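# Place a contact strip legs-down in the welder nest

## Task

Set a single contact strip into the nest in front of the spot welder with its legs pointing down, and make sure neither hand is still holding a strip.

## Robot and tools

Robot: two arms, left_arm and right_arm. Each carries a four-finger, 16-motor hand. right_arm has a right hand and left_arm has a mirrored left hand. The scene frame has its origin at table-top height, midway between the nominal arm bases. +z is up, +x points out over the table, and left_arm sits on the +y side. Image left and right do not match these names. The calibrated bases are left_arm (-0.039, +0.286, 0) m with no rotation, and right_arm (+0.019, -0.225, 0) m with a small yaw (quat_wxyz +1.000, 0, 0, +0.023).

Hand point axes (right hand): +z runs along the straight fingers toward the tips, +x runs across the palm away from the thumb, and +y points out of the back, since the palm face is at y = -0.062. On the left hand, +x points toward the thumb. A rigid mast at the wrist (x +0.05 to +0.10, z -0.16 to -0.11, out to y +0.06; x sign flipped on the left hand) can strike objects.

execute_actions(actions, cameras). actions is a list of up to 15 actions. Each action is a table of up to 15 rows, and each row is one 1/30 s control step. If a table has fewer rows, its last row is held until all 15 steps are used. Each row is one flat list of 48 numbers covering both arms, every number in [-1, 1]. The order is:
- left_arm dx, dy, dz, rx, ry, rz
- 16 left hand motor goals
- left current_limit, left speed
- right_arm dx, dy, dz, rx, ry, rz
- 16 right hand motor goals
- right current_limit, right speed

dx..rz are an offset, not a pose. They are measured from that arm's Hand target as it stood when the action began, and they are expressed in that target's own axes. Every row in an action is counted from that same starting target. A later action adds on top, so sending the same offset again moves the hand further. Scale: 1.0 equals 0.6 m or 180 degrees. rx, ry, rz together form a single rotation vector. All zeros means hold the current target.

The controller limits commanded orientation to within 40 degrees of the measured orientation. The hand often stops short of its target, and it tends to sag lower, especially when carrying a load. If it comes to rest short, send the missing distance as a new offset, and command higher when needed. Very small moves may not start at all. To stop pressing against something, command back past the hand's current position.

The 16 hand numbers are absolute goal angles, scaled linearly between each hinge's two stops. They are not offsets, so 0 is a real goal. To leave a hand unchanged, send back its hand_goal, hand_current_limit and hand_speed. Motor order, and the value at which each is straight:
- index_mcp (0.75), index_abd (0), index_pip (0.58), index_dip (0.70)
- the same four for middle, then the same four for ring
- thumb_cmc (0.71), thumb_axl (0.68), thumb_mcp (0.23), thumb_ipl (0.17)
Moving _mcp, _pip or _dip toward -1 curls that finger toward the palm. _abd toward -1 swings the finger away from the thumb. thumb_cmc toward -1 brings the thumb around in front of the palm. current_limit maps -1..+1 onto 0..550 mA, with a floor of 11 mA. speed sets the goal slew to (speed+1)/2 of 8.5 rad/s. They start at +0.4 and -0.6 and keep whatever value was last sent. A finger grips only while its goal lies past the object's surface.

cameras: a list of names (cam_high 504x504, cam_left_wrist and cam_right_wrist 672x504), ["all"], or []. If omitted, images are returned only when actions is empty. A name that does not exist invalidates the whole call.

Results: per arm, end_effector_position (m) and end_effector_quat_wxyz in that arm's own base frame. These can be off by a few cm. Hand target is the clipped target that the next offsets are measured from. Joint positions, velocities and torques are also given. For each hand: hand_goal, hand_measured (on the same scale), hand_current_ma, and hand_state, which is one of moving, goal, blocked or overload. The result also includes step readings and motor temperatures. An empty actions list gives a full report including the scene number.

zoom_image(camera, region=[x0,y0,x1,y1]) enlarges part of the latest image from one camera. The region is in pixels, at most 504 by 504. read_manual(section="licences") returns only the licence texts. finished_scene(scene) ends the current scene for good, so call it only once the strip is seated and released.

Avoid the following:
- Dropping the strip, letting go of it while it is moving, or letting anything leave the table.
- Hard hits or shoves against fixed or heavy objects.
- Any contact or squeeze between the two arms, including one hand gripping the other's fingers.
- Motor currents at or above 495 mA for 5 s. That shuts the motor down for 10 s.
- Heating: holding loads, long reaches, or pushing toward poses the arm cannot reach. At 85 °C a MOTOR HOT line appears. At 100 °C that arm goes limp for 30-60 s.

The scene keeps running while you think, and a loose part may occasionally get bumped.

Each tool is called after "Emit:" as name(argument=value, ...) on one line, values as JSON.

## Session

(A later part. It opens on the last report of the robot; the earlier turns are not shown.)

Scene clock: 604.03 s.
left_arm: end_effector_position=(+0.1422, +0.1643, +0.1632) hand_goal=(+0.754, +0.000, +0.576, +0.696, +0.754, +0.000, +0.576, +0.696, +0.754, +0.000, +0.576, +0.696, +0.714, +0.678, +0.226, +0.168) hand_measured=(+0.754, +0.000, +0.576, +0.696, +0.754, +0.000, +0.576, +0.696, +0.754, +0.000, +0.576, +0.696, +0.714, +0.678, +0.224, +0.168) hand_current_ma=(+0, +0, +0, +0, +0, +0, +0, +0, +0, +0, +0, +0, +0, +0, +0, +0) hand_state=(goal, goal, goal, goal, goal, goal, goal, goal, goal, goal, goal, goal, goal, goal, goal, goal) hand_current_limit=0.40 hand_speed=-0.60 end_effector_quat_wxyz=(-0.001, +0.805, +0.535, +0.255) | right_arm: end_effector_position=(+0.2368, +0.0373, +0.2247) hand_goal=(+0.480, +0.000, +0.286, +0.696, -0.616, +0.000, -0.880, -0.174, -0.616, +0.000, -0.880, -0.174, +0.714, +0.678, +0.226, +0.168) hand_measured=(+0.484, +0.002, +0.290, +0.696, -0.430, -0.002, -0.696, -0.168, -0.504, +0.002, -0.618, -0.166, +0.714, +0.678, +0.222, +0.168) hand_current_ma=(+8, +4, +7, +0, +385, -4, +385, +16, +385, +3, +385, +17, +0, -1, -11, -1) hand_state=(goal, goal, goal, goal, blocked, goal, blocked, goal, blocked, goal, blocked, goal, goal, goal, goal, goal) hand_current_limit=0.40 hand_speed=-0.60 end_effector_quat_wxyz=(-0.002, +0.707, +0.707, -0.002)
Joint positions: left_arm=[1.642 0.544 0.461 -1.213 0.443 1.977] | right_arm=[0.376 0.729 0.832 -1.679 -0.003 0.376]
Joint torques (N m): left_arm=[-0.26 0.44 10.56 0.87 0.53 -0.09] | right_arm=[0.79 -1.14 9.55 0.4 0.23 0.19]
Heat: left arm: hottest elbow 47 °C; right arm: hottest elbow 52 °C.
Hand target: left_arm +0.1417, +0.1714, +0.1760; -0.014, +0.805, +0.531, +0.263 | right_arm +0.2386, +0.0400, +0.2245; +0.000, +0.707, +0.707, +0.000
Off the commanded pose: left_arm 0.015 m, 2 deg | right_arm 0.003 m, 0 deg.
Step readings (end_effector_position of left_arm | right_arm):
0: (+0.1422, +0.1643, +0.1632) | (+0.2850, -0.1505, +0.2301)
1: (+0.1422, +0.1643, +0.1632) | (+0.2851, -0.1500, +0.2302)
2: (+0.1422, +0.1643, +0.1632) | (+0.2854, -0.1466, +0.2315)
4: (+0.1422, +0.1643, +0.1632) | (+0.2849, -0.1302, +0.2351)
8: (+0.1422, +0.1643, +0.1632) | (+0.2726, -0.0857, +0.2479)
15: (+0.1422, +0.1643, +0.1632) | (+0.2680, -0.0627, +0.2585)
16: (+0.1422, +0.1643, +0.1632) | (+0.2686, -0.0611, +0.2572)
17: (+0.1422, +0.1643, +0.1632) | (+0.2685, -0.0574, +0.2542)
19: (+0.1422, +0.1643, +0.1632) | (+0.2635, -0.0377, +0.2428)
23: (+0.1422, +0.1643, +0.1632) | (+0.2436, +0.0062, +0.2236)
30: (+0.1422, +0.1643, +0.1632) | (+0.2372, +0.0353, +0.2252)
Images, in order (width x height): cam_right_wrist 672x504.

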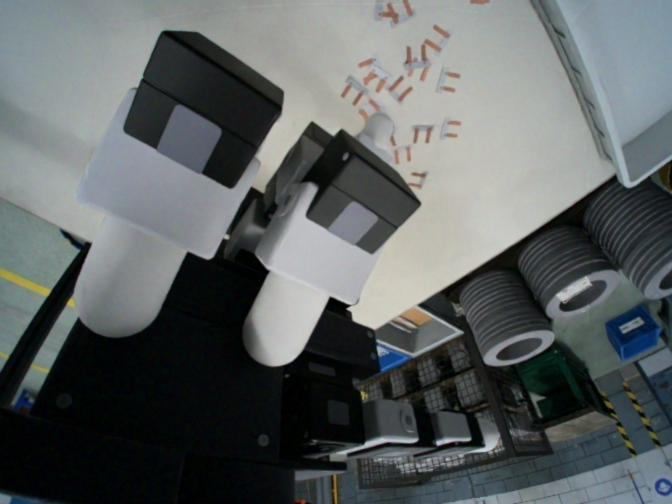

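Emit:
execute_actions(actions=[[[0,0,0,0,0,0,0.754,0,0.576,0.696,0.754,0,0.576,0.696,0.754,0,0.576,0.696,0.714,0.678,0.226,0.168,0.4,-0.6,0,0.02,0.05,0,0,0,0.548,0,0.358,0.696,0.98,0,0.98,0.98,0.98,0,0.98,0.98,0.714,0.678,0.226,0.168,0.4,-0.4]],[[0,0,0,0,0,0,0.754,0,0.576,0.696,0.754,0,0.576,0.696,0.754,0,0.576,0.696,0.714,0.678,0.226,0.168,0.4,-0.6,0,0,0.0,0,0,0,0.548,0,0.358,0.696,0.98,0,0.98,0.98,0.98,0,0.98,0.98,0.714,0.678,0.226,0.168,0.4,-0.4]]], cameras=["cam_right_wrist"])

Emit:
zoom_image(camera="cam_right_wrist", region=[270, 40, 470, 210])

Scene clock: 615.97 s.
left_arm: end_effector_position=(+0.1422, +0.1643, +0.1632) hand_goal=(+0.754, +0.000, +0.576, +0.696, +0.754, +0.000, +0.576, +0.696, +0.754, +0.000, +0.576, +0.696, +0.714, +0.678, +0.226, +0.168) hand_measured=(+0.754, +0.000, +0.576, +0.696, +0.754, +0.000, +0.576, +0.696, +0.754, +0.000, +0.576, +0.696, +0.714, +0.678, +0.224, +0.168) hand_current_ma=(+0, +0, +0, +0, +0, +0, +0, +0, +0, +0, +0, +0, +0, +0, +0, +0) hand_state=(goal, goal, goal, goal, goal, goal, goal, goal, goal, goal, goal, goal, goal, goal, goal, goal) hand_current_limit=0.40 hand_speed=-0.60 end_effector_quat_wxyz=(-0.001, +0.805, +0.535, +0.255) | right_arm: end_effector_position=(+0.2476, +0.0414, +0.1958) hand_goal=(+0.548, +0.000, +0.358, +0.696, +0.980, +0.000, +0.980, +0.980, +0.980, +0.000, +0.980, +0.980, +0.714, +0.678, +0.226, +0.168) hand_measured=(+0.548, +0.002, +0.356, +0.696, +0.970, -0.002, +0.972, +0.976, +0.970, +0.002, +0.974, +0.976, +0.714, +0.678, +0.222, +0.168) hand_current_ma=(+0, +4, -2, +0, -25, -4, -17, -6, -31, +3, -16, -7, +0, -1, -11, -1) hand_state=(goal, goal, goal, goal, goal, goal, goal, goal, goal, goal, goal, goal, goal, goal, goal, goal) hand_current_limit=0.40 hand_speed=-0.40 end_effector_quat_wxyz=(-0.002, +0.707, +0.707, -0.002)
Joint positions: left_arm=[1.642 0.544 0.461 -1.213 0.443 1.977] | right_arm=[0.376 0.761 0.769 -1.585 -0.002 0.375]
Joint torques (N m): left_arm=[-0.26 0.5 10.56 0.87 0.53 -0.09] | right_arm=[-1.2 -1.14 9.14 0.32 0.17 0]
Heat: left arm: hottest elbow 47 °C; right arm: hottest elbow 50 °C.
Hand target: left_arm +0.1417, +0.1714, +0.1760; -0.014, +0.805, +0.531, +0.263 | right_arm +0.2505, +0.0400, +0.1945; +0.000, +0.707, +0.707, +0.000
Off the commanded pose: left_arm 0.015 m, 2 deg | right_arm 0.003 m, 0 deg.
Step readings (end_effector_position of left_arm | right_arm):
0: (+0.1422, +0.1643, +0.1632) | (+0.2368, +0.0372, +0.2247)
1: (+0.1422, +0.1643, +0.1632) | (+0.2369, +0.0373, +0.2247)
2: (+0.1422, +0.1643, +0.1632) | (+0.2379, +0.0375, +0.2237)
4: (+0.1422, +0.1643, +0.1632) | (+0.2412, +0.0388, +0.2186)
8: (+0.1422, +0.1643, +0.1632) | (+0.2435, +0.0397, +0.2020)
15: (+0.1422, +0.1643, +0.1632) | (+0.2473, +0.0412, +0.1957)
16: (+0.1422, +0.1643, +0.1632) | (+0.2474, +0.0412, +0.1957)
17: (+0.1422, +0.1643, +0.1632) | (+0.2475, +0.0413, +0.1957)
19: (+0.1422, +0.1643, +0.1632) | (+0.2476, +0.0414, +0.1958)
23: (+0.1422, +0.1643, +0.1632) | (+0.2476, +0.0414, +0.1958)
30: (+0.1422, +0.1643, +0.1632) | (+0.2476, +0.0414, +0.1958)
Images, in order (width x height): cam_right_wrist 672x504.

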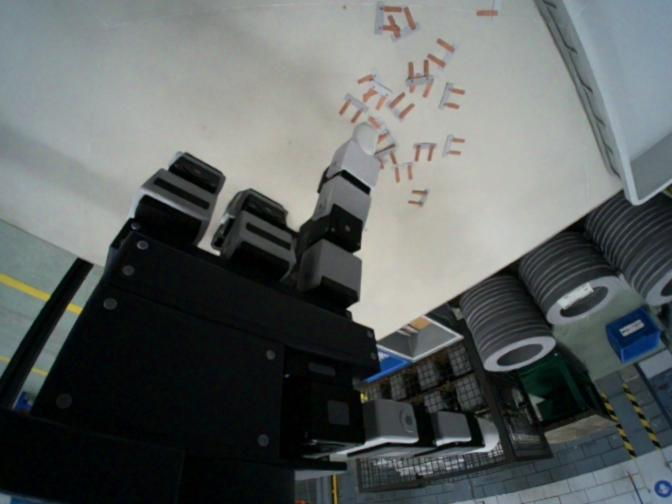

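Scaled by 2.520 from the camera's 672x504 image, which has a finer 960x720 frame.

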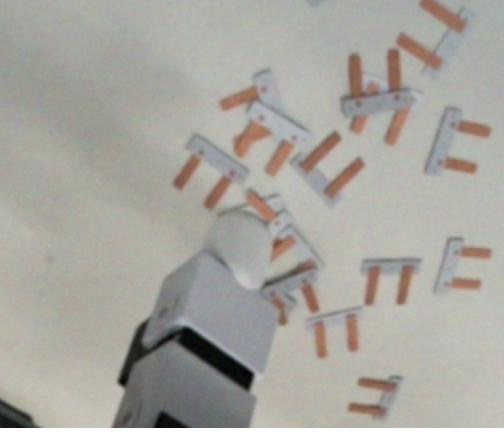

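Emit:
zoom_image(camera="cam_right_wrist", region=[380, 120, 480, 220])

Emit:
zoom_image(camera="cam_right_wrist", region=[330, 50, 480, 170])

Scaled by 5.040 from the camera's 672x504 image, which has a finer 960x720 frame.

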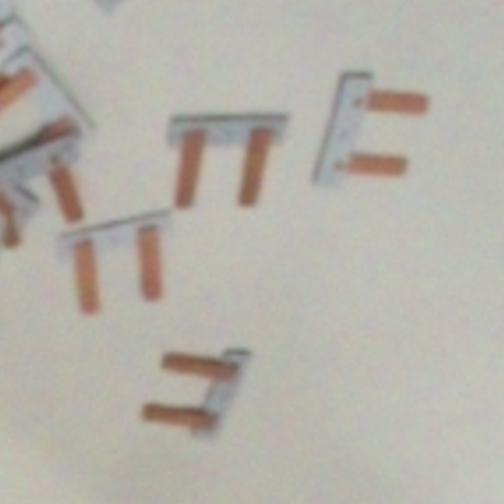

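Scaled by 3.360 from the camera's 672x504 image, which has a finer 960x720 frame.

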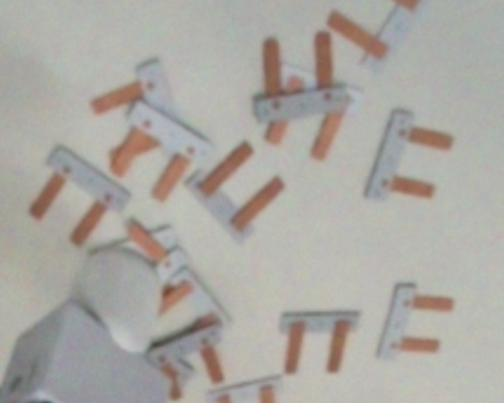

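Emit:
execute_actions(actions=[[[0,0,0,0,0,0,0.754,0,0.576,0.696,0.754,0,0.576,0.696,0.754,0,0.576,0.696,0.714,0.678,0.226,0.168,0.4,-0.6,-0.01,0.003,0.1,0,0,0,0.548,0,0.358,0.696,0.98,0,0.98,0.98,0.98,0,0.98,0.98,0.714,0.678,0.226,0.168,0.0,-0.4]]], cameras=["cam_right_wrist"])

Emit:
zoom_image(camera="cam_right_wrist", region=[280, 30, 450, 170])

Scene clock: 646.93 s.
left_arm: end_effector_position=(+0.1422, +0.1643, +0.1632) hand_goal=(+0.754, +0.000, +0.576, +0.696, +0.754, +0.000, +0.576, +0.696, +0.754, +0.000, +0.576, +0.696, +0.714, +0.678, +0.226, +0.168) hand_measured=(+0.754, +0.000, +0.576, +0.696, +0.754, +0.000, +0.576, +0.696, +0.754, +0.000, +0.576, +0.696, +0.714, +0.678, +0.224, +0.168) hand_current_ma=(+0, +0, +0, +0, +0, +0, +0, +0, +0, +0, +0, +0, +0, +0, +0, +0) hand_state=(goal, goal, goal, goal, goal, goal, goal, goal, goal, goal, goal, goal, goal, goal, goal, goal) hand_current_limit=0.40 hand_speed=-0.60 end_effector_quat_wxyz=(-0.001, +0.805, +0.535, +0.255) | right_arm: end_effector_position=(+0.2492, +0.0359, +0.1359) hand_goal=(+0.548, +0.000, +0.358, +0.696, +0.980, +0.000, +0.980, +0.980, +0.980, +0.000, +0.980, +0.980, +0.714, +0.678, +0.226, +0.168) hand_measured=(+0.548, +0.002, +0.356, +0.696, +0.972, -0.002, +0.974, +0.976, +0.970, +0.002, +0.974, +0.976, +0.714, +0.678, +0.222, +0.168) hand_current_ma=(+1, +3, -2, +0, -20, -4, -14, -6, -25, +3, -14, -7, +0, -1, -11, -1) hand_state=(goal, goal, goal, goal, goal, goal, goal, goal, goal, goal, goal, goal, goal, goal, goal, goal) hand_current_limit=0.00 hand_speed=-0.40 end_effector_quat_wxyz=(-0.001, +0.706, +0.708, -0.001)
Joint positions: left_arm=[1.642 0.544 0.461 -1.213 0.443 1.977] | right_arm=[0.344 0.772 0.615 -1.417 -0.001 0.341]
Joint torques (N m): left_arm=[-0.32 0.44 10.56 0.87 0.53 -0.09] | right_arm=[-1.67 -0.56 9.26 0.24 0.11 -0.06]
Heat: left arm: hottest elbow 48 °C; right arm: hottest elbow 48 °C.
Hand target: left_arm +0.1417, +0.1714, +0.1760; -0.014, +0.805, +0.531, +0.263 | right_arm +0.2524, +0.0340, +0.1346; +0.000, +0.707, +0.707, +0.000
Off the commanded pose: left_arm 0.015 m, 2 deg | right_arm 0.004 m, 0 deg.
Step readings (end_effector_position of left_arm | right_arm):
0: (+0.1422, +0.1643, +0.1632) | (+0.2476, +0.0414, +0.1958)
1: (+0.1422, +0.1643, +0.1632) | (+0.2477, +0.0415, +0.1955)
2: (+0.1422, +0.1643, +0.1632) | (+0.2486, +0.0415, +0.1923)
4: (+0.1422, +0.1643, +0.1632) | (+0.2500, +0.0409, +0.1792)
8: (+0.1422, +0.1643, +0.1632) | (+0.2419, +0.0350, +0.1432)
15: (+0.1422, +0.1643, +0.1632) | (+0.2476, +0.0351, +0.1359)
Images, in order (width x height): cam_right_wrist 672x504.

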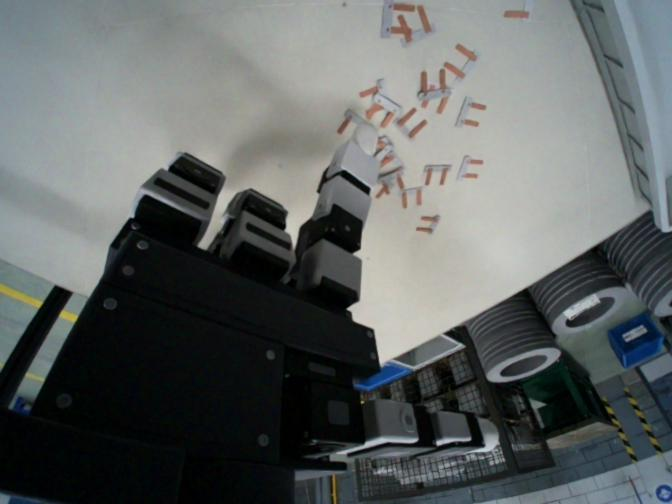

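Scaled by 2.965 from the camera's 672x504 image, which has a finer 960x720 frame.

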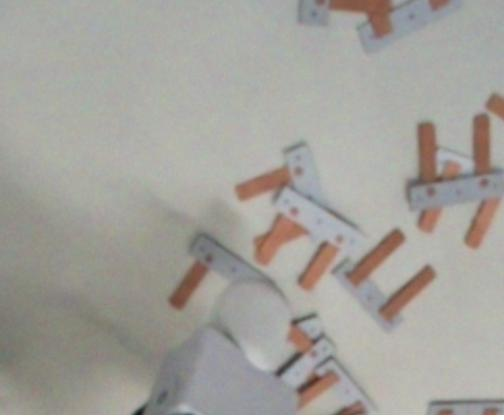

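Emit:
execute_actions(actions=[[[0,0,0,0,0,0,0.754,0,0.576,0.696,0.754,0,0.576,0.696,0.754,0,0.576,0.696,0.714,0.678,0.226,0.168,0.4,-0.6,0.005,0.005,0.03,0,0,0,0.548,0,0.358,0.696,0.98,0,0.98,0.98,0.98,0,0.98,0.98,0.714,0.678,0.226,0.168,0.0,-0.4]]], cameras=["cam_right_wrist"])

Emit:
zoom_image(camera="cam_right_wrist", region=[280, 30, 450, 170])

Scene clock: 656.17 s.
left_arm: end_effector_position=(+0.1422, +0.1643, +0.1632) hand_goal=(+0.754, +0.000, +0.576, +0.696, +0.754, +0.000, +0.576, +0.696, +0.754, +0.000, +0.576, +0.696, +0.714, +0.678, +0.226, +0.168) hand_measured=(+0.754, +0.000, +0.576, +0.696, +0.754, +0.000, +0.576, +0.696, +0.754, +0.000, +0.576, +0.696, +0.714, +0.678, +0.224, +0.168) hand_current_ma=(+0, +0, +0, +0, +0, +0, +0, +0, +0, +0, +0, +0, +0, +0, +0, +0) hand_state=(goal, goal, goal, goal, goal, goal, goal, goal, goal, goal, goal, goal, goal, goal, goal, goal) hand_current_limit=0.40 hand_speed=-0.60 end_effector_quat_wxyz=(-0.001, +0.805, +0.535, +0.255) | right_arm: end_effector_position=(+0.2539, +0.0376, +0.1189) hand_goal=(+0.548, +0.000, +0.358, +0.696, +0.980, +0.000, +0.980, +0.980, +0.980, +0.000, +0.980, +0.980, +0.714, +0.678, +0.226, +0.168) hand_measured=(+0.548, +0.002, +0.356, +0.696, +0.972, -0.002, +0.974, +0.976, +0.970, +0.002, +0.974, +0.976, +0.714, +0.678, +0.222, +0.168) hand_current_ma=(+1, +3, -2, +0, -20, -4, -14, -6, -25, +3, -14, -7, +0, -1, -11, -1) hand_state=(goal, goal, goal, goal, goal, goal, goal, goal, goal, goal, goal, goal, goal, goal, goal, goal) hand_current_limit=0.00 hand_speed=-0.40 end_effector_quat_wxyz=(-0.001, +0.706, +0.708, -0.001)
Joint positions: left_arm=[1.642 0.544 0.461 -1.213 0.443 1.977] | right_arm=[0.344 0.8 0.581 -1.353 -0.001 0.341]
Joint torques (N m): left_arm=[-0.26 0.44 10.56 0.87 0.53 -0.09] | right_arm=[-0.62 -1.67 8.94 0.35 0.1 0.1]
Heat: left arm: hottest elbow 48 °C; right arm: hottest elbow 47 °C.
Hand target: left_arm +0.1417, +0.1714, +0.1760; -0.014, +0.805, +0.531, +0.263 | right_arm +0.2554, +0.0371, +0.1166; +0.000, +0.707, +0.707, +0.000
Off the commanded pose: left_arm 0.015 m, 2 deg | right_arm 0.003 m, 0 deg.
Step readings (end_effector_position of left_arm | right_arm):
0: (+0.1422, +0.1643, +0.1632) | (+0.2492, +0.0359, +0.1359)
1: (+0.1422, +0.1643, +0.1632) | (+0.2493, +0.0360, +0.1359)
2: (+0.1422, +0.1643, +0.1632) | (+0.2498, +0.0361, +0.1352)
4: (+0.1422, +0.1643, +0.1632) | (+0.2521, +0.0370, +0.1325)
8: (+0.1422, +0.1643, +0.1632) | (+0.2522, +0.0370, +0.1221)
15: (+0.1422, +0.1643, +0.1632) | (+0.2535, +0.0375, +0.1188)
Images, in order (width x height): cam_right_wrist 672x504.

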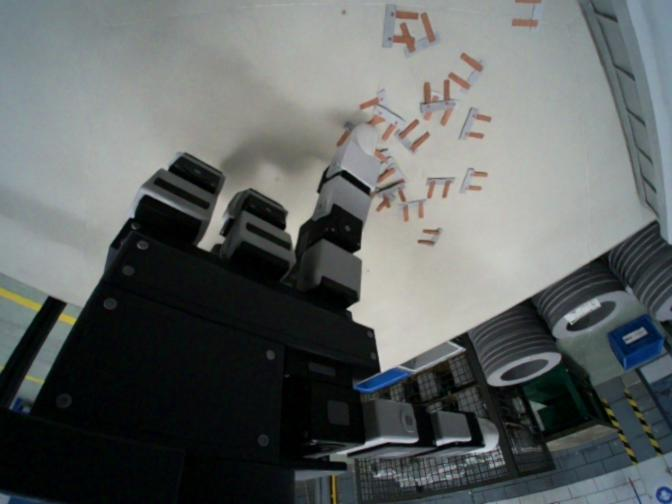

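Scaled by 2.965 from the camera's 672x504 image, which has a finer 960x720 frame.

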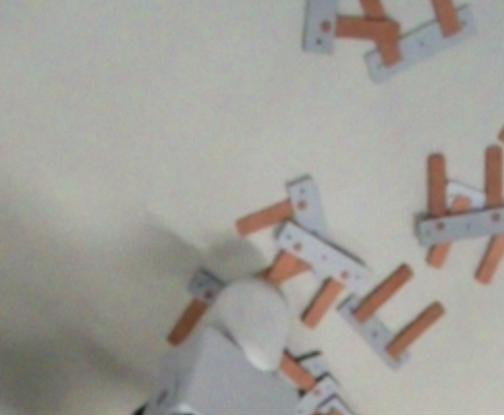

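Emit:
execute_actions(actions=[[[0,0,0,0,0,0,0.754,0,0.576,0.696,0.754,0,0.576,0.696,0.754,0,0.576,0.696,0.714,0.678,0.226,0.168,0.4,-0.6,0.002,-0.003,0.016,0,0,0,0.548,0,0.358,0.696,0.98,0,0.98,0.98,0.98,0,0.98,0.98,0.714,0.678,0.226,0.168,0.0,-0.4]]], cameras=["cam_right_wrist"])

Emit:
zoom_image(camera="cam_right_wrist", region=[280, 30, 450, 170])

Scene clock: 666.43 s.
left_arm: end_effector_position=(+0.1422, +0.1643, +0.1632) hand_goal=(+0.754, +0.000, +0.576, +0.696, +0.754, +0.000, +0.576, +0.696, +0.754, +0.000, +0.576, +0.696, +0.714, +0.678, +0.226, +0.168) hand_measured=(+0.754, +0.000, +0.576, +0.696, +0.754, +0.000, +0.576, +0.696, +0.754, +0.000, +0.576, +0.696, +0.714, +0.678, +0.224, +0.168) hand_current_ma=(+0, +0, +0, +0, +0, +0, +0, +0, +0, +0, +0, +0, +0, +0, +0, +0) hand_state=(goal, goal, goal, goal, goal, goal, goal, goal, goal, goal, goal, goal, goal, goal, goal, goal) hand_current_limit=0.40 hand_speed=-0.60 end_effector_quat_wxyz=(-0.001, +0.805, +0.535, +0.255) | right_arm: end_effector_position=(+0.2537, +0.0375, +0.1115) hand_goal=(+0.548, +0.000, +0.358, +0.696, +0.980, +0.000, +0.980, +0.980, +0.980, +0.000, +0.980, +0.980, +0.714, +0.678, +0.226, +0.168) hand_measured=(+0.546, +0.000, +0.356, +0.696, +0.972, -0.002, +0.974, +0.976, +0.970, +0.002, +0.974, +0.976, +0.714, +0.678, +0.222, +0.168) hand_current_ma=(-3, +1, -5, -1, -20, -4, -14, -6, -25, +3, -14, -7, +0, -1, -11, -1) hand_state=(goal, goal, goal, goal, goal, goal, goal, goal, goal, goal, goal, goal, goal, goal, goal, goal) hand_current_limit=0.00 hand_speed=-0.40 end_effector_quat_wxyz=(+0.000, +0.706, +0.708, +0.002)
Joint positions: left_arm=[1.642 0.544 0.461 -1.213 0.443 1.977] | right_arm=[0.344 0.802 0.561 -1.327 -0.001 0.341]
Joint torques (N m): left_arm=[-0.26 0.44 10.56 0.87 0.53 -0.09] | right_arm=[0.38 -0.91 8.39 0.4 0.1 0.18]
Heat: left arm: hottest elbow 48 °C; right arm: hottest elbow 46 °C.
Hand target: left_arm +0.1417, +0.1714, +0.1760; -0.014, +0.805, +0.531, +0.263 | right_arm +0.2535, +0.0383, +0.1069; +0.000, +0.707, +0.707, +0.000
Off the commanded pose: left_arm 0.015 m, 2 deg | right_arm 0.005 m, 0 deg.
Step readings (end_effector_position of left_arm | right_arm):
0: (+0.1422, +0.1643, +0.1632) | (+0.2539, +0.0376, +0.1189)
1: (+0.1422, +0.1643, +0.1632) | (+0.2539, +0.0376, +0.1189)
2: (+0.1422, +0.1643, +0.1632) | (+0.2541, +0.0377, +0.1185)
4: (+0.1422, +0.1643, +0.1632) | (+0.2546, +0.0379, +0.1168)
8: (+0.1422, +0.1643, +0.1632) | (+0.2528, +0.0372, +0.1114)
15: (+0.1422, +0.1643, +0.1632) | (+0.2536, +0.0375, +0.1114)
Images, in order (width x height): cam_right_wrist 672x504.

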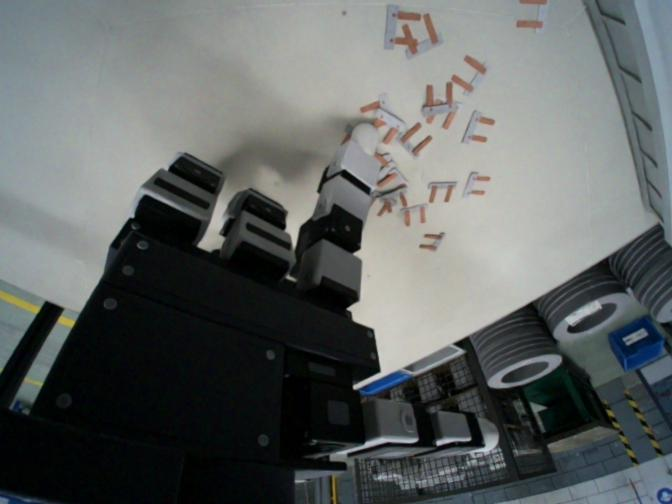

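Scaled by 2.965 from the camera's 672x504 image, which has a finer 960x720 frame.

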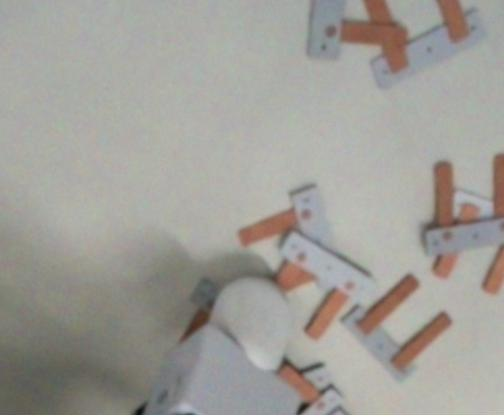

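Emit:
execute_actions(actions=[[[0,0,0,0,0,0,0.754,0,0.576,0.696,0.754,0,0.576,0.696,0.754,0,0.576,0.696,0.714,0.678,0.226,0.168,0.4,-0.6,0,0,0.008,0,0,0,0.548,0,0.358,0.696,0.98,0,0.98,0.98,0.98,0,0.98,0.98,0.714,0.678,0.226,0.168,0.0,-0.4]],[[0,0,0,0,0,0,0.754,0,0.576,0.696,0.754,0,0.576,0.696,0.754,0,0.576,0.696,0.714,0.678,0.226,0.168,0.4,-0.6,0.02,-0.013,0,0,0,0,0.548,0,0.358,0.696,0.98,0,0.98,0.98,0.98,0,0.98,0.98,0.714,0.678,0.226,0.168,0.0,-0.4]],[[0,0,0,0,0,0,0.754,0,0.576,0.696,0.754,0,0.576,0.696,0.754,0,0.576,0.696,0.714,0.678,0.226,0.168,0.4,-0.6,0.02,-0.013,0,0,0,0,0.548,0,0.358,0.696,0.98,0,0.98,0.98,0.98,0,0.98,0.98,0.714,0.678,0.226,0.168,0.0,-0.4]]], cameras=["cam_right_wrist"])

Emit:
zoom_image(camera="cam_right_wrist", region=[280, 30, 450, 170])

Scene clock: 679.37 s.
left_arm: end_effector_position=(+0.1422, +0.1643, +0.1632) hand_goal=(+0.754, +0.000, +0.576, +0.696, +0.754, +0.000, +0.576, +0.696, +0.754, +0.000, +0.576, +0.696, +0.714, +0.678, +0.226, +0.168) hand_measured=(+0.754, +0.000, +0.576, +0.696, +0.754, +0.000, +0.576, +0.696, +0.754, +0.000, +0.576, +0.696, +0.714, +0.678, +0.224, +0.168) hand_current_ma=(+0, +0, +0, +0, +0, +0, +0, +0, +0, +0, +0, +0, +0, +0, +0, +0) hand_state=(goal, goal, goal, goal, goal, goal, goal, goal, goal, goal, goal, goal, goal, goal, goal, goal) hand_current_limit=0.40 hand_speed=-0.60 end_effector_quat_wxyz=(-0.001, +0.805, +0.535, +0.255) | right_arm: end_effector_position=(+0.2425, +0.0601, +0.1077) hand_goal=(+0.548, +0.000, +0.358, +0.696, +0.980, +0.000, +0.980, +0.980, +0.980, +0.000, +0.980, +0.980, +0.714, +0.678, +0.226, +0.168) hand_measured=(+0.526, +0.010, +0.344, +0.688, +0.972, -0.002, +0.974, +0.976, +0.970, +0.002, +0.974, +0.976, +0.714, +0.678, +0.222, +0.168) hand_current_ma=(-68, +23, -36, -17, -20, -4, -14, -6, -25, +3, -14, -7, +0, -1, -11, -1) hand_state=(blocked, goal, goal, goal, goal, goal, goal, goal, goal, goal, goal, goal, goal, goal, goal, goal) hand_current_limit=0.00 hand_speed=-0.40 end_effector_quat_wxyz=(+0.004, +0.708, +0.707, +0.002)
Joint positions: left_arm=[1.642 0.544 0.461 -1.213 0.443 1.977] | right_arm=[0.493 0.8 0.549 -1.314 0.006 0.495]
Joint torques (N m): left_arm=[-0.26 0.44 10.56 0.87 0.53 -0.09] | right_arm=[-0.26 -1.55 7.8 0.06 -0.15 0.2]
Heat: left arm: hottest elbow 48 °C; right arm: hottest elbow 45 °C.
Hand target: left_arm +0.1417, +0.1714, +0.1760; -0.014, +0.805, +0.531, +0.263 | right_arm +0.2380, +0.0622, +0.1022; +0.000, +0.707, +0.707, +0.000
Off the commanded pose: left_arm 0.015 m, 2 deg | right_arm 0.007 m, 1 deg.
Step readings (end_effector_position of left_arm | right_arm):
0: (+0.1422, +0.1643, +0.1632) | (+0.2540, +0.0376, +0.1115)
1: (+0.1422, +0.1643, +0.1632) | (+0.2540, +0.0376, +0.1115)
2: (+0.1422, +0.1643, +0.1632) | (+0.2540, +0.0376, +0.1112)
4: (+0.1422, +0.1643, +0.1632) | (+0.2542, +0.0376, +0.1109)
8: (+0.1422, +0.1643, +0.1632) | (+0.2546, +0.0377, +0.1106)
15: (+0.1422, +0.1643, +0.1632) | (+0.2547, +0.0377, +0.1105)
16: (+0.1422, +0.1643, +0.1632) | (+0.2546, +0.0377, +0.1105)
17: (+0.1422, +0.1643, +0.1632) | (+0.2543, +0.0381, +0.1103)
19: (+0.1422, +0.1643, +0.1632) | (+0.2532, +0.0402, +0.1099)
23: (+0.1422, +0.1643, +0.1632) | (+0.2500, +0.0461, +0.1082)
30: (+0.1422, +0.1643, +0.1632) | (+0.2496, +0.0475, +0.1084)
31: (+0.1422, +0.1643, +0.1632) | (+0.2496, +0.0474, +0.1084)
32: (+0.1422, +0.1643, +0.1632) | (+0.2492, +0.0480, +0.1084)
34: (+0.1422, +0.1643, +0.1632) | (+0.2478, +0.0517, +0.1083)
38: (+0.1422, +0.1643, +0.1632) | (+0.2442, +0.0597, +0.1078)
45: (+0.1422, +0.1643, +0.1632) | (+0.2428, +0.0605, +0.1077)
Images, in order (width x height): cam_right_wrist 672x504.

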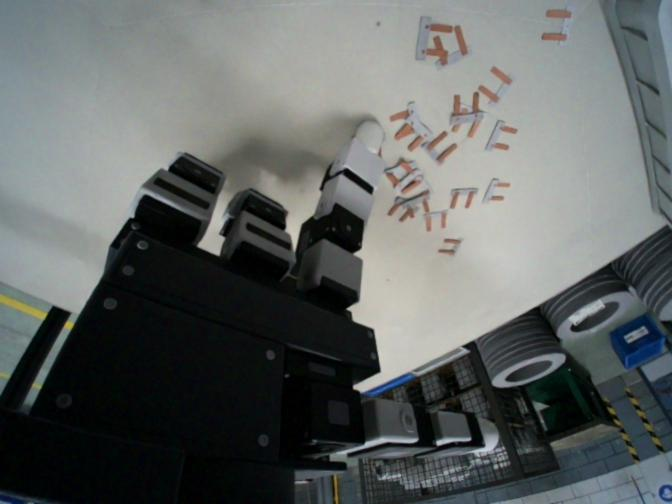

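Scaled by 2.965 from the camera's 672x504 image, which has a finer 960x720 frame.

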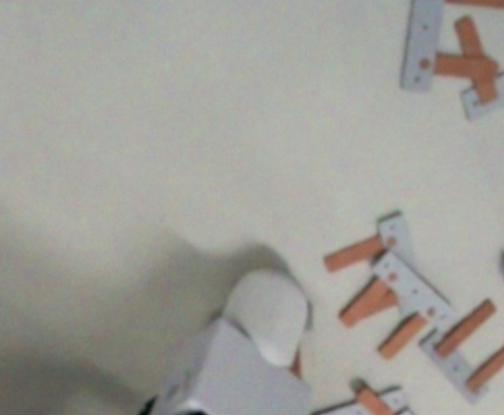

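Emit:
execute_actions(actions=[[[0,0,0,0,0,0,0.754,0,0.576,0.696,0.754,0,0.576,0.696,0.754,0,0.576,0.696,0.714,0.678,0.226,0.168,0.4,-0.6,0,0,-0.03,0,0,0,0.548,0,0.358,0.696,0.98,0,0.98,0.98,0.98,0,0.98,0.98,0.714,0.678,0.226,0.168,0.0,-0.4]],[[0,0,0,0,0,0,0.754,0,0.576,0.696,0.754,0,0.576,0.696,0.754,0,0.576,0.696,0.714,0.678,0.226,0.168,0.4,-0.6,-0.04,-0.03,-0.08,0,0,0,0.548,0,0.358,0.696,0.98,0,0.98,0.98,0.98,0,0.98,0.98,0.714,0.678,0.226,0.168,0.0,-0.4]]], cameras=["cam_right_wrist"])

Emit:
zoom_image(camera="cam_right_wrist", region=[280, 30, 450, 170])

Scene clock: 687.20 s.
left_arm: end_effector_position=(+0.1422, +0.1643, +0.1632) hand_goal=(+0.754, +0.000, +0.576, +0.696, +0.754, +0.000, +0.576, +0.696, +0.754, +0.000, +0.576, +0.696, +0.714, +0.678, +0.226, +0.168) hand_measured=(+0.754, +0.000, +0.576, +0.696, +0.754, +0.000, +0.576, +0.696, +0.754, +0.000, +0.576, +0.696, +0.714, +0.678, +0.224, +0.168) hand_current_ma=(+0, +0, +0, +0, +0, +0, +0, +0, +0, +0, +0, +0, +0, +0, +0, +0) hand_state=(goal, goal, goal, goal, goal, goal, goal, goal, goal, goal, goal, goal, goal, goal, goal, goal) hand_current_limit=0.40 hand_speed=-0.60 end_effector_quat_wxyz=(-0.001, +0.805, +0.535, +0.255) | right_arm: end_effector_position=(+0.2075, +0.0338, +0.1424) hand_goal=(+0.548, +0.000, +0.358, +0.696, +0.980, +0.000, +0.980, +0.980, +0.980, +0.000, +0.980, +0.980, +0.714, +0.678, +0.226, +0.168) hand_measured=(+0.548, +0.002, +0.356, +0.694, +0.972, -0.002, +0.974, +0.976, +0.972, +0.002, +0.974, +0.976, +0.714, +0.678, +0.222, +0.168) hand_current_ma=(+0, +2, -3, -5, -19, -4, -14, -6, -23, +3, -13, -7, +0, -1, -11, -1) hand_state=(goal, goal, goal, goal, goal, goal, goal, goal, goal, goal, goal, goal, goal, goal, goal, goal) hand_current_limit=0.00 hand_speed=-0.40 end_effector_quat_wxyz=(-0.007, +0.707, +0.707, -0.024)
Joint positions: left_arm=[1.642 0.544 0.461 -1.213 0.443 1.977] | right_arm=[0.44 0.667 0.601 -1.555 0.003 0.439]
Joint torques (N m): left_arm=[-0.26 0.44 10.56 0.87 0.53 -0.09] | right_arm=[-0.91 -1.03 14.45 -0.59 0 -0.06]
Heat: left arm: hottest elbow 48 °C; right arm: hottest elbow 45 °C.
Hand target: left_arm +0.1417, +0.1714, +0.1760; -0.014, +0.805, +0.531, +0.263 | right_arm +0.2200, +0.0382, +0.1682; +0.000, +0.707, +0.707, +0.000
Off the commanded pose: left_arm 0.015 m, 2 deg | right_arm 0.029 m, 3 deg.
Step readings (end_effector_position of left_arm | right_arm):
0: (+0.1422, +0.1643, +0.1632) | (+0.2424, +0.0600, +0.1077)
1: (+0.1422, +0.1643, +0.1632) | (+0.2424, +0.0600, +0.1077)
2: (+0.1422, +0.1643, +0.1632) | (+0.2422, +0.0600, +0.1077)
4: (+0.1422, +0.1643, +0.1632) | (+0.2404, +0.0591, +0.1078)
8: (+0.1422, +0.1643, +0.1632) | (+0.2359, +0.0571, +0.1080)
15: (+0.1422, +0.1643, +0.1632) | (+0.2339, +0.0561, +0.1079)
16: (+0.1422, +0.1643, +0.1632) | (+0.2334, +0.0559, +0.1078)
17: (+0.1422, +0.1643, +0.1632) | (+0.2309, +0.0546, +0.1080)
19: (+0.1422, +0.1643, +0.1632) | (+0.2223, +0.0486, +0.1116)
23: (+0.1422, +0.1643, +0.1632) | (+0.2106, +0.0364, +0.1262)
30: (+0.1422, +0.1643, +0.1632) | (+0.2094, +0.0340, +0.1429)
Images, in order (width x height): cam_right_wrist 672x504.

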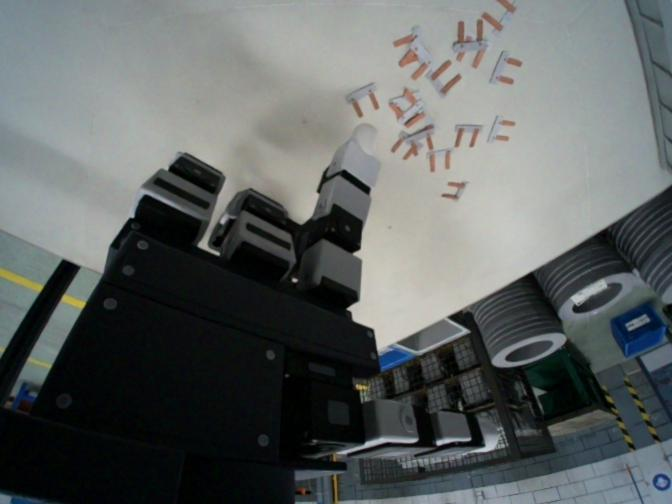

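Scaled by 2.965 from the camera's 672x504 image, which has a finer 960x720 frame.

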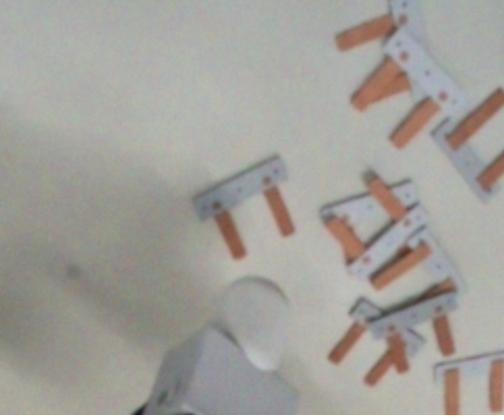

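Emit:
execute_actions(actions=[[[0,0,0,0,0,0,0.754,0,0.576,0.696,0.754,0,0.576,0.696,0.754,0,0.576,0.696,0.714,0.678,0.226,0.168,0.4,-0.6,0.02,-0.015,0,0,0,-0.175,0.589,0.09,0.43,0.623,0.589,-0.09,0.43,0.623,0.98,0,0.98,0.98,0.714,0.678,0.226,0.168,0.0,-0.4]],[[0,0,0,0,0,0,0.754,0,0.576,0.696,0.754,0,0.576,0.696,0.754,0,0.576,0.696,0.714,0.678,0.226,0.168,0.4,-0.6,0,0,0,0,0,-0.175,0.589,0.09,0.43,0.623,0.589,-0.09,0.43,0.623,0.98,0,0.98,0.98,0.714,0.678,0.226,0.168,0.0,-0.4]]], cameras=["cam_right_wrist"])

Emit:
zoom_image(camera="cam_right_wrist", region=[220, 40, 420, 200])

Scene clock: 723.20 s.
left_arm: end_effector_position=(+0.1422, +0.1643, +0.1632) hand_goal=(+0.754, +0.000, +0.576, +0.696, +0.754, +0.000, +0.576, +0.696, +0.754, +0.000, +0.576, +0.696, +0.714, +0.678, +0.226, +0.168) hand_measured=(+0.754, +0.000, +0.576, +0.696, +0.754, +0.000, +0.576, +0.696, +0.754, +0.000, +0.576, +0.696, +0.714, +0.678, +0.224, +0.168) hand_current_ma=(+0, +0, +0, +0, +0, +0, +0, +0, +0, +0, +0, +0, +0, +0, +0, +0) hand_state=(goal, goal, goal, goal, goal, goal, goal, goal, goal, goal, goal, goal, goal, goal, goal, goal) hand_current_limit=0.40 hand_speed=-0.60 end_effector_quat_wxyz=(-0.001, +0.805, +0.535, +0.255) | right_arm: end_effector_position=(+0.2078, +0.0338, +0.1425) hand_goal=(+0.590, +0.090, +0.430, +0.624, +0.590, -0.090, +0.430, +0.624, +0.980, +0.000, +0.980, +0.980, +0.714, +0.678, +0.226, +0.168) hand_measured=(+0.588, +0.086, +0.428, +0.628, +0.592, -0.086, +0.434, +0.628, +0.972, +0.002, +0.974, +0.976, +0.714, +0.678, +0.222, +0.168) hand_current_ma=(-2, -6, -3, +6, +5, +7, +9, +6, -23, +3, -13, -7, +0, -1, -11, -1) hand_state=(goal, goal, goal, goal, goal, goal, goal, goal, goal, goal, goal, goal, goal, goal, goal, goal) hand_current_limit=0.00 hand_speed=-0.40 end_effector_quat_wxyz=(-0.006, +0.705, +0.709, -0.025)
Joint positions: left_arm=[1.642 0.544 0.461 -1.213 0.443 1.977] | right_arm=[0.44 0.667 0.601 -1.555 0.006 0.435]
Joint torques (N m): left_arm=[-0.26 0.44 10.56 0.87 0.53 -0.09] | right_arm=[-0.26 -0.67 9.21 -0.4 0.01 0.12]
Heat: left arm: hottest elbow 48 °C; right arm: hottest elbow 51 °C.
Hand target: left_arm +0.1417, +0.1714, +0.1760; -0.014, +0.805, +0.531, +0.263 | right_arm +0.2076, +0.0339, +0.1424; -0.007, +0.706, +0.708, -0.024 (last step not sent: back at the drive's target)
Off the commanded pose: left_arm 0.015 m, 2 deg | right_arm 0.031 m, 63 deg; orientation clipped.
led back after a hold (right arm): the arm was led back toward your command in small steps, so it may still be short of it.
Step readings (end_effector_position of left_arm | right_arm):
0: (+0.1422, +0.1643, +0.1632) | (+0.2075, +0.0339, +0.1424)
1: (+0.1422, +0.1643, +0.1632) | (+0.2075, +0.0339, +0.1424) HELD (not all sent) right_arm
2: (+0.1422, +0.1643, +0.1632) | (+0.2075, +0.0339, +0.1424) HELD (not all sent) right_arm
4: (+0.1422, +0.1643, +0.1632) | (+0.2075, +0.0339, +0.1424) HELD (not all sent) right_arm
8: (+0.1422, +0.1643, +0.1632) | (+0.2075, +0.0339, +0.1424) HELD (not all sent) right_arm
15: (+0.1422, +0.1643, +0.1632) | (+0.2076, +0.0338, +0.1424)
16: (+0.1422, +0.1643, +0.1632) | (+0.2077, +0.0338, +0.1425) HELD (not all sent) right_arm
17: (+0.1422, +0.1643, +0.1632) | (+0.2078, +0.0338, +0.1425) HELD (not all sent) right_arm
19: (+0.1422, +0.1643, +0.1632) | (+0.2078, +0.0338, +0.1425) HELD (not all sent) right_arm
23: (+0.1422, +0.1643, +0.1632) | (+0.2078, +0.0338, +0.1425) HELD (not all sent) right_arm
30: (+0.1422, +0.1643, +0.1632) | (+0.2078, +0.0338, +0.1425) HELD (not all sent) right_arm
HELD (not all sent) right_arm: steps 1 to 13 and 16 to 30.
pose unreachable (right arm): on one or more control steps of this call, first in action 0 (counted from 0), this arm could not follow its commanded pose, so it was not sent that pose on those steps. It may still have moved: this result reports where it is.
cause: moving toward the commanded pose would bring two parts of the arm too close to each other (joints 2 (shoulder) to 6 (wrist roll) lie between them).
Images, in order (width x height): cam_right_wrist 672x504.

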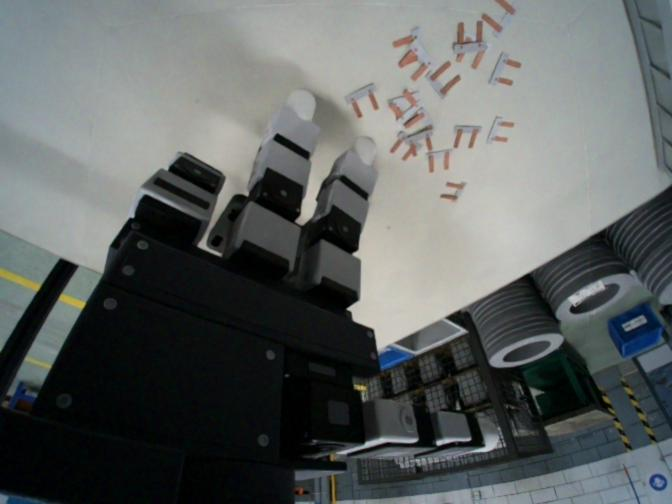

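Scaled by 2.520 from the camera's 672x504 image, which has a finer 960x720 frame.

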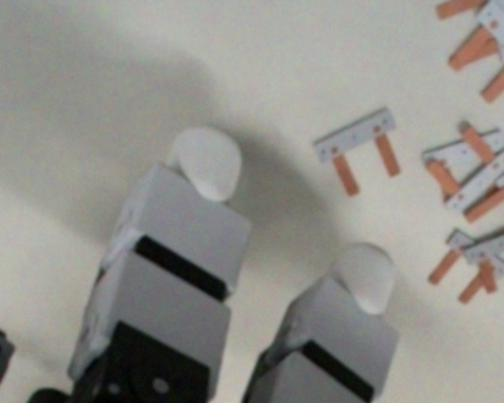

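Emit:
execute_actions(actions=[[[0,0,0,0,0,0,0.754,0,0.576,0.696,0.754,0,0.576,0.696,0.754,0,0.576,0.696,0.714,0.678,0.226,0.168,0.4,-0.6,0,0.06,0,0,0,0.1,0.548,0,0.358,0.696,0.98,0,0.98,0.98,0.98,0,0.98,0.98,0.714,0.678,0.226,0.168,0.0,-0.4]],[[0,0,0,0,0,0,0.754,0,0.576,0.696,0.754,0,0.576,0.696,0.754,0,0.576,0.696,0.714,0.678,0.226,0.168,0.4,-0.6,-0.03,0,0,0,0,0.178,0.548,0,0.358,0.696,0.98,0,0.98,0.98,0.98,0,0.98,0.98,0.714,0.678,0.226,0.168,0.0,-0.4]]], cameras=["cam_right_wrist"])

Emit:
zoom_image(camera="cam_right_wrist", region=[220, 40, 420, 200])

Scene clock: 744.83 s.
left_arm: end_effector_position=(+0.1422, +0.1643, +0.1632) hand_goal=(+0.754, +0.000, +0.576, +0.696, +0.754, +0.000, +0.576, +0.696, +0.754, +0.000, +0.576, +0.696, +0.714, +0.678, +0.226, +0.168) hand_measured=(+0.754, +0.000, +0.576, +0.696, +0.754, +0.000, +0.576, +0.696, +0.754, +0.000, +0.576, +0.696, +0.714, +0.678, +0.224, +0.168) hand_current_ma=(+0, +0, +0, +0, +0, +0, +0, +0, +0, +0, +0, +0, +0, +0, +0, +0) hand_state=(goal, goal, goal, goal, goal, goal, goal, goal, goal, goal, goal, goal, goal, goal, goal, goal) hand_current_limit=0.40 hand_speed=-0.60 end_effector_quat_wxyz=(-0.001, +0.805, +0.535, +0.255) | right_arm: end_effector_position=(+0.2190, +0.0064, +0.1225) hand_goal=(+0.548, +0.000, +0.358, +0.696, +0.980, +0.000, +0.980, +0.980, +0.980, +0.000, +0.980, +0.980, +0.714, +0.678, +0.226, +0.168) hand_measured=(+0.550, +0.002, +0.362, +0.694, +0.970, -0.002, +0.972, +0.976, +0.972, +0.002, +0.974, +0.976, +0.714, +0.678, +0.222, +0.168) hand_current_ma=(+5, +4, +6, -5, -30, -5, -17, -7, -23, +3, -13, -7, -1, -1, -11, -1) hand_state=(goal, goal, goal, goal, goal, goal, goal, goal, goal, goal, goal, goal, goal, goal, goal, goal) hand_current_limit=0.00 hand_speed=-0.40 end_effector_quat_wxyz=(+0.001, +0.937, +0.345, -0.052)
Joint positions: left_arm=[1.642 0.544 0.461 -1.213 0.443 1.977] | right_arm=[0.44 0.962 0.667 -1.381 -0.006 1.305]
Joint torques (N m): left_arm=[-0.26 0.44 10.56 0.87 0.53 -0.09] | right_arm=[-0.32 -2.9 13.65 -0.18 0.16 0.14]
Heat: left arm: hottest elbow 48 °C; right arm: hottest elbow 49 °C.
Hand target: left_arm +0.1417, +0.1714, +0.1760; -0.014, +0.805, +0.531, +0.263 | right_arm +0.2380, +0.0168, +0.1415; +0.004, +0.939, +0.343, -0.025
Off the commanded pose: left_arm 0.015 m, 2 deg | right_arm 0.029 m, 3 deg.
Step readings (end_effector_position of left_arm | right_arm):
0: (+0.1422, +0.1643, +0.1632) | (+0.2078, +0.0338, +0.1425)
1: (+0.1422, +0.1643, +0.1632) | (+0.2077, +0.0338, +0.1425)
2: (+0.1422, +0.1643, +0.1632) | (+0.2081, +0.0338, +0.1417)
4: (+0.1422, +0.1643, +0.1632) | (+0.2127, +0.0347, +0.1368)
8: (+0.1422, +0.1643, +0.1632) | (+0.2208, +0.0329, +0.1203)
15: (+0.1422, +0.1643, +0.1632) | (+0.2239, +0.0261, +0.1161)
16: (+0.1422, +0.1643, +0.1632) | (+0.2244, +0.0257, +0.1171)
17: (+0.1422, +0.1643, +0.1632) | (+0.2238, +0.0254, +0.1175)
19: (+0.1422, +0.1643, +0.1632) | (+0.2221, +0.0260, +0.1175)
23: (+0.1422, +0.1643, +0.1632) | (+0.2245, +0.0224, +0.1192)
30: (+0.1422, +0.1643, +0.1632) | (+0.2233, +0.0111, +0.1214)
Images, in order (width x height): cam_right_wrist 672x504.

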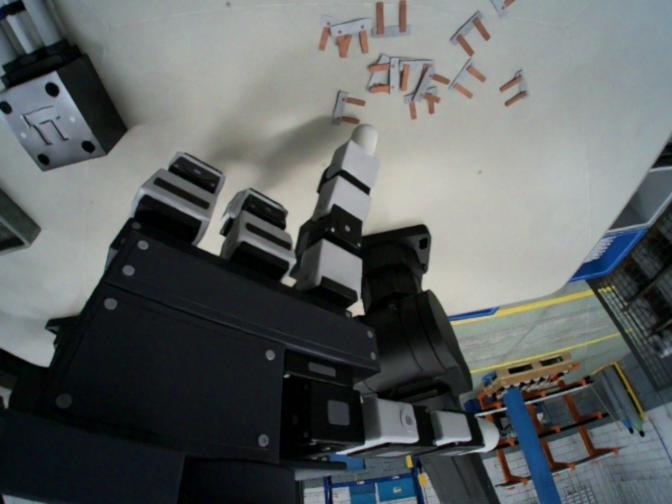

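Scaled by 2.520 from the camera's 672x504 image, which has a finer 960x720 frame.

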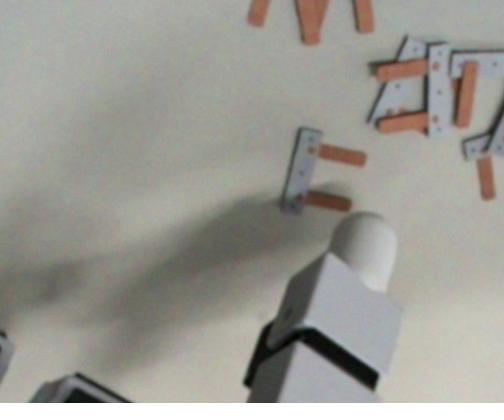

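Emit:
execute_actions(actions=[[[0,0,0,0,0,0,0.754,0,0.576,0.696,0.754,0,0.576,0.696,0.754,0,0.576,0.696,0.714,0.678,0.226,0.168,0.4,-0.6,0.036,0.002,-0.005,-0.003,0.016,0,0.548,0,0.358,0.696,0.98,0,0.98,0.98,0.98,0,0.98,0.98,0.714,0.678,0.226,0.168,0.0,-0.4]]], cameras=["cam_right_wrist"])

Emit:
zoom_image(camera="cam_right_wrist", region=[220, 40, 420, 200])

Scene clock: 771.30 s.
left_arm: end_effector_position=(+0.1422, +0.1643, +0.1632) hand_goal=(+0.754, +0.000, +0.576, +0.696, +0.754, +0.000, +0.576, +0.696, +0.754, +0.000, +0.576, +0.696, +0.714, +0.678, +0.226, +0.168) hand_measured=(+0.754, +0.000, +0.576, +0.696, +0.754, +0.000, +0.576, +0.696, +0.754, +0.000, +0.576, +0.696, +0.714, +0.678, +0.224, +0.168) hand_current_ma=(+0, +0, +0, +0, +0, +0, +0, +0, +0, +0, +0, +0, +0, +0, +0, +0) hand_state=(goal, goal, goal, goal, goal, goal, goal, goal, goal, goal, goal, goal, goal, goal, goal, goal) hand_current_limit=0.40 hand_speed=-0.60 end_effector_quat_wxyz=(-0.001, +0.805, +0.535, +0.255) | right_arm: end_effector_position=(+0.2366, +0.0177, +0.1258) hand_goal=(+0.548, +0.000, +0.358, +0.696, +0.980, +0.000, +0.980, +0.980, +0.980, +0.000, +0.980, +0.980, +0.714, +0.678, +0.226, +0.168) hand_measured=(+0.550, +0.002, +0.362, +0.694, +0.970, -0.002, +0.972, +0.976, +0.972, +0.002, +0.974, +0.976, +0.714, +0.678, +0.222, +0.168) hand_current_ma=(+5, +4, +6, -5, -29, -4, -17, -7, -23, +3, -13, -7, -1, -1, -11, -1) hand_state=(goal, goal, goal, goal, goal, goal, goal, goal, goal, goal, goal, goal, goal, goal, goal, goal) hand_current_limit=0.00 hand_speed=-0.40 end_effector_quat_wxyz=(+0.001, +0.939, +0.342, -0.028)
Joint positions: left_arm=[1.642 0.544 0.461 -1.213 0.443 1.977] | right_arm=[0.454 0.988 0.693 -1.332 -0.003 1.326]
Joint torques (N m): left_arm=[-0.32 0.44 10.56 0.87 0.53 -0.09] | right_arm=[0.67 -3.66 13.71 0.05 0.08 0.15]
Heat: left arm: hottest elbow 48 °C; right arm: hottest elbow 51 °C.
Hand target: left_arm +0.1417, +0.1714, +0.1760; -0.014, +0.805, +0.531, +0.263 | right_arm +0.2555, +0.0299, +0.1435; +0.000, +0.939, +0.343, +0.000
Off the commanded pose: left_arm 0.015 m, 2 deg | right_arm 0.029 m, 3 deg.
Step readings (end_effector_position of left_arm | right_arm):
0: (+0.1422, +0.1643, +0.1632) | (+0.2189, +0.0064, +0.1225)
1: (+0.1422, +0.1643, +0.1632) | (+0.2190, +0.0065, +0.1225)
2: (+0.1422, +0.1643, +0.1632) | (+0.2203, +0.0072, +0.1226)
4: (+0.1422, +0.1643, +0.1632) | (+0.2235, +0.0095, +0.1229)
8: (+0.1422, +0.1643, +0.1632) | (+0.2329, +0.0159, +0.1252)
15: (+0.1422, +0.1643, +0.1632) | (+0.2367, +0.0178, +0.1259)
Images, in order (width x height): cam_right_wrist 672x504.

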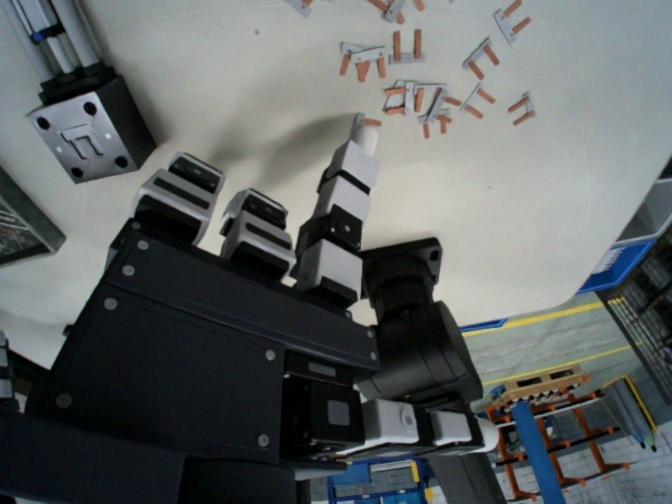

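Scaled by 2.520 from the camera's 672x504 image, which has a finer 960x720 frame.

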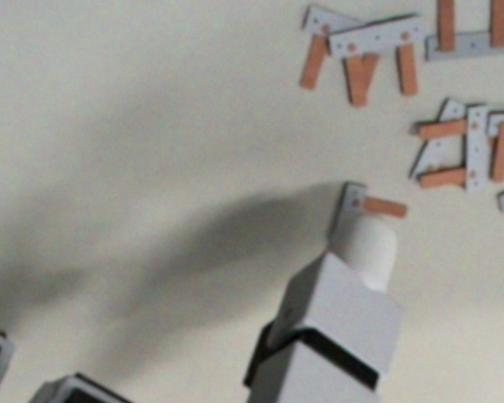

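Emit:
execute_actions(actions=[[[0,0,0,0,0,0,0.754,0,0.576,0.696,0.754,0,0.576,0.696,0.754,0,0.576,0.696,0.714,0.678,0.226,0.168,0.4,-0.6,0.002,-0.007,0.018,0,0,0,0.548,0,0.358,0.696,0.98,0,0.98,0.98,0.98,0,0.98,0.98,0.714,0.678,0.226,0.168,0.0,-0.4]],[[0,0,0,0,0,0,0.754,0,0.576,0.696,0.754,0,0.576,0.696,0.754,0,0.576,0.696,0.714,0.678,0.226,0.168,0.4,-0.6,0,0,0.006,0,0,0,0.548,0,0.358,0.696,0.98,0,0.98,0.98,0.98,0,0.98,0.98,0.714,0.678,0.226,0.168,0.0,-0.4]]], cameras=["cam_right_wrist"])

Emit:
zoom_image(camera="cam_right_wrist", region=[220, 40, 420, 200])

Scene clock: 782.53 s.
left_arm: end_effector_position=(+0.1422, +0.1643, +0.1632) hand_goal=(+0.754, +0.000, +0.576, +0.696, +0.754, +0.000, +0.576, +0.696, +0.754, +0.000, +0.576, +0.696, +0.714, +0.678, +0.226, +0.168) hand_measured=(+0.754, +0.000, +0.576, +0.696, +0.754, +0.000, +0.576, +0.696, +0.754, +0.000, +0.576, +0.696, +0.714, +0.678, +0.224, +0.168) hand_current_ma=(+0, +0, +0, +0, +0, +0, +0, +0, +0, +0, +0, +0, +0, +0, +0, +0) hand_state=(goal, goal, goal, goal, goal, goal, goal, goal, goal, goal, goal, goal, goal, goal, goal, goal) hand_current_limit=0.40 hand_speed=-0.60 end_effector_quat_wxyz=(-0.001, +0.805, +0.535, +0.255) | right_arm: end_effector_position=(+0.2448, +0.0262, +0.1220) hand_goal=(+0.548, +0.000, +0.358, +0.696, +0.980, +0.000, +0.980, +0.980, +0.980, +0.000, +0.980, +0.980, +0.714, +0.678, +0.226, +0.168) hand_measured=(+0.550, +0.002, +0.362, +0.694, +0.970, -0.002, +0.972, +0.976, +0.972, +0.002, +0.974, +0.976, +0.714, +0.678, +0.222, +0.168) hand_current_ma=(+5, +4, +6, -5, -29, -4, -17, -7, -23, +3, -13, -7, -1, -1, -11, -1) hand_state=(goal, goal, goal, goal, goal, goal, goal, goal, goal, goal, goal, goal, goal, goal, goal, goal) hand_current_limit=0.00 hand_speed=-0.40 end_effector_quat_wxyz=(+0.000, +0.940, +0.342, -0.013)
Joint positions: left_arm=[1.642 0.544 0.461 -1.213 0.443 1.977] | right_arm=[0.472 1.005 0.693 -1.286 -0.003 1.345]
Joint torques (N m): left_arm=[-0.26 0.44 10.56 0.87 0.53 -0.09] | right_arm=[0.15 -4.54 10.93 0.14 0.12 0.19]
Heat: left arm: hottest elbow 49 °C; right arm: hottest elbow 50 °C.
Hand target: left_arm +0.1417, +0.1714, +0.1760; -0.014, +0.805, +0.531, +0.263 | right_arm +0.2536, +0.0338, +0.1290; +0.000, +0.939, +0.343, +0.000
Off the commanded pose: left_arm 0.015 m, 2 deg | right_arm 0.014 m, 2 deg.
Step readings (end_effector_position of left_arm | right_arm):
0: (+0.1422, +0.1643, +0.1632) | (+0.2366, +0.0177, +0.1258)
1: (+0.1422, +0.1643, +0.1632) | (+0.2366, +0.0177, +0.1258)
2: (+0.1422, +0.1643, +0.1632) | (+0.2370, +0.0181, +0.1256)
4: (+0.1422, +0.1643, +0.1632) | (+0.2389, +0.0203, +0.1251)
8: (+0.1422, +0.1643, +0.1632) | (+0.2416, +0.0242, +0.1235)
15: (+0.1422, +0.1643, +0.1632) | (+0.2424, +0.0251, +0.1229)
16: (+0.1422, +0.1643, +0.1632) | (+0.2424, +0.0250, +0.1229)
17: (+0.1422, +0.1643, +0.1632) | (+0.2427, +0.0251, +0.1228)
19: (+0.1422, +0.1643, +0.1632) | (+0.2434, +0.0255, +0.1227)
23: (+0.1422, +0.1643, +0.1632) | (+0.2444, +0.0260, +0.1223)
30: (+0.1422, +0.1643, +0.1632) | (+0.2448, +0.0262, +0.1220)
Images, in order (width x height): cam_right_wrist 672x504.

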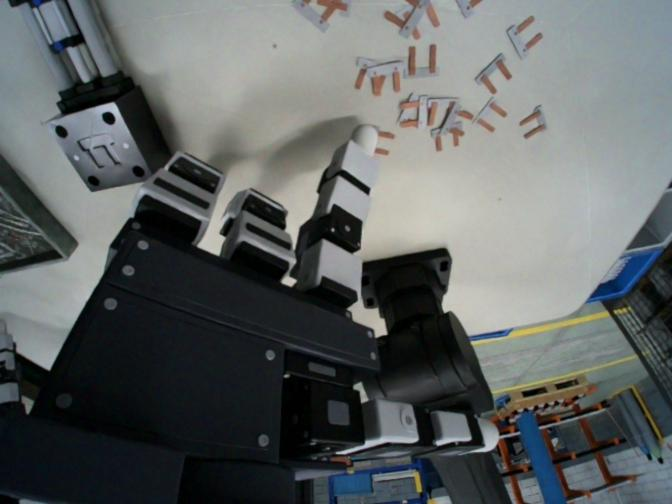

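Scaled by 2.520 from the camera's 672x504 image, which has a finer 960x720 frame.

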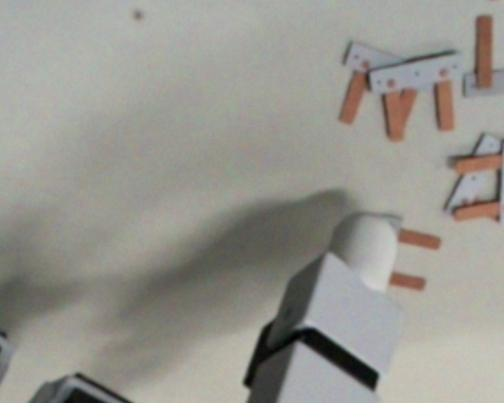

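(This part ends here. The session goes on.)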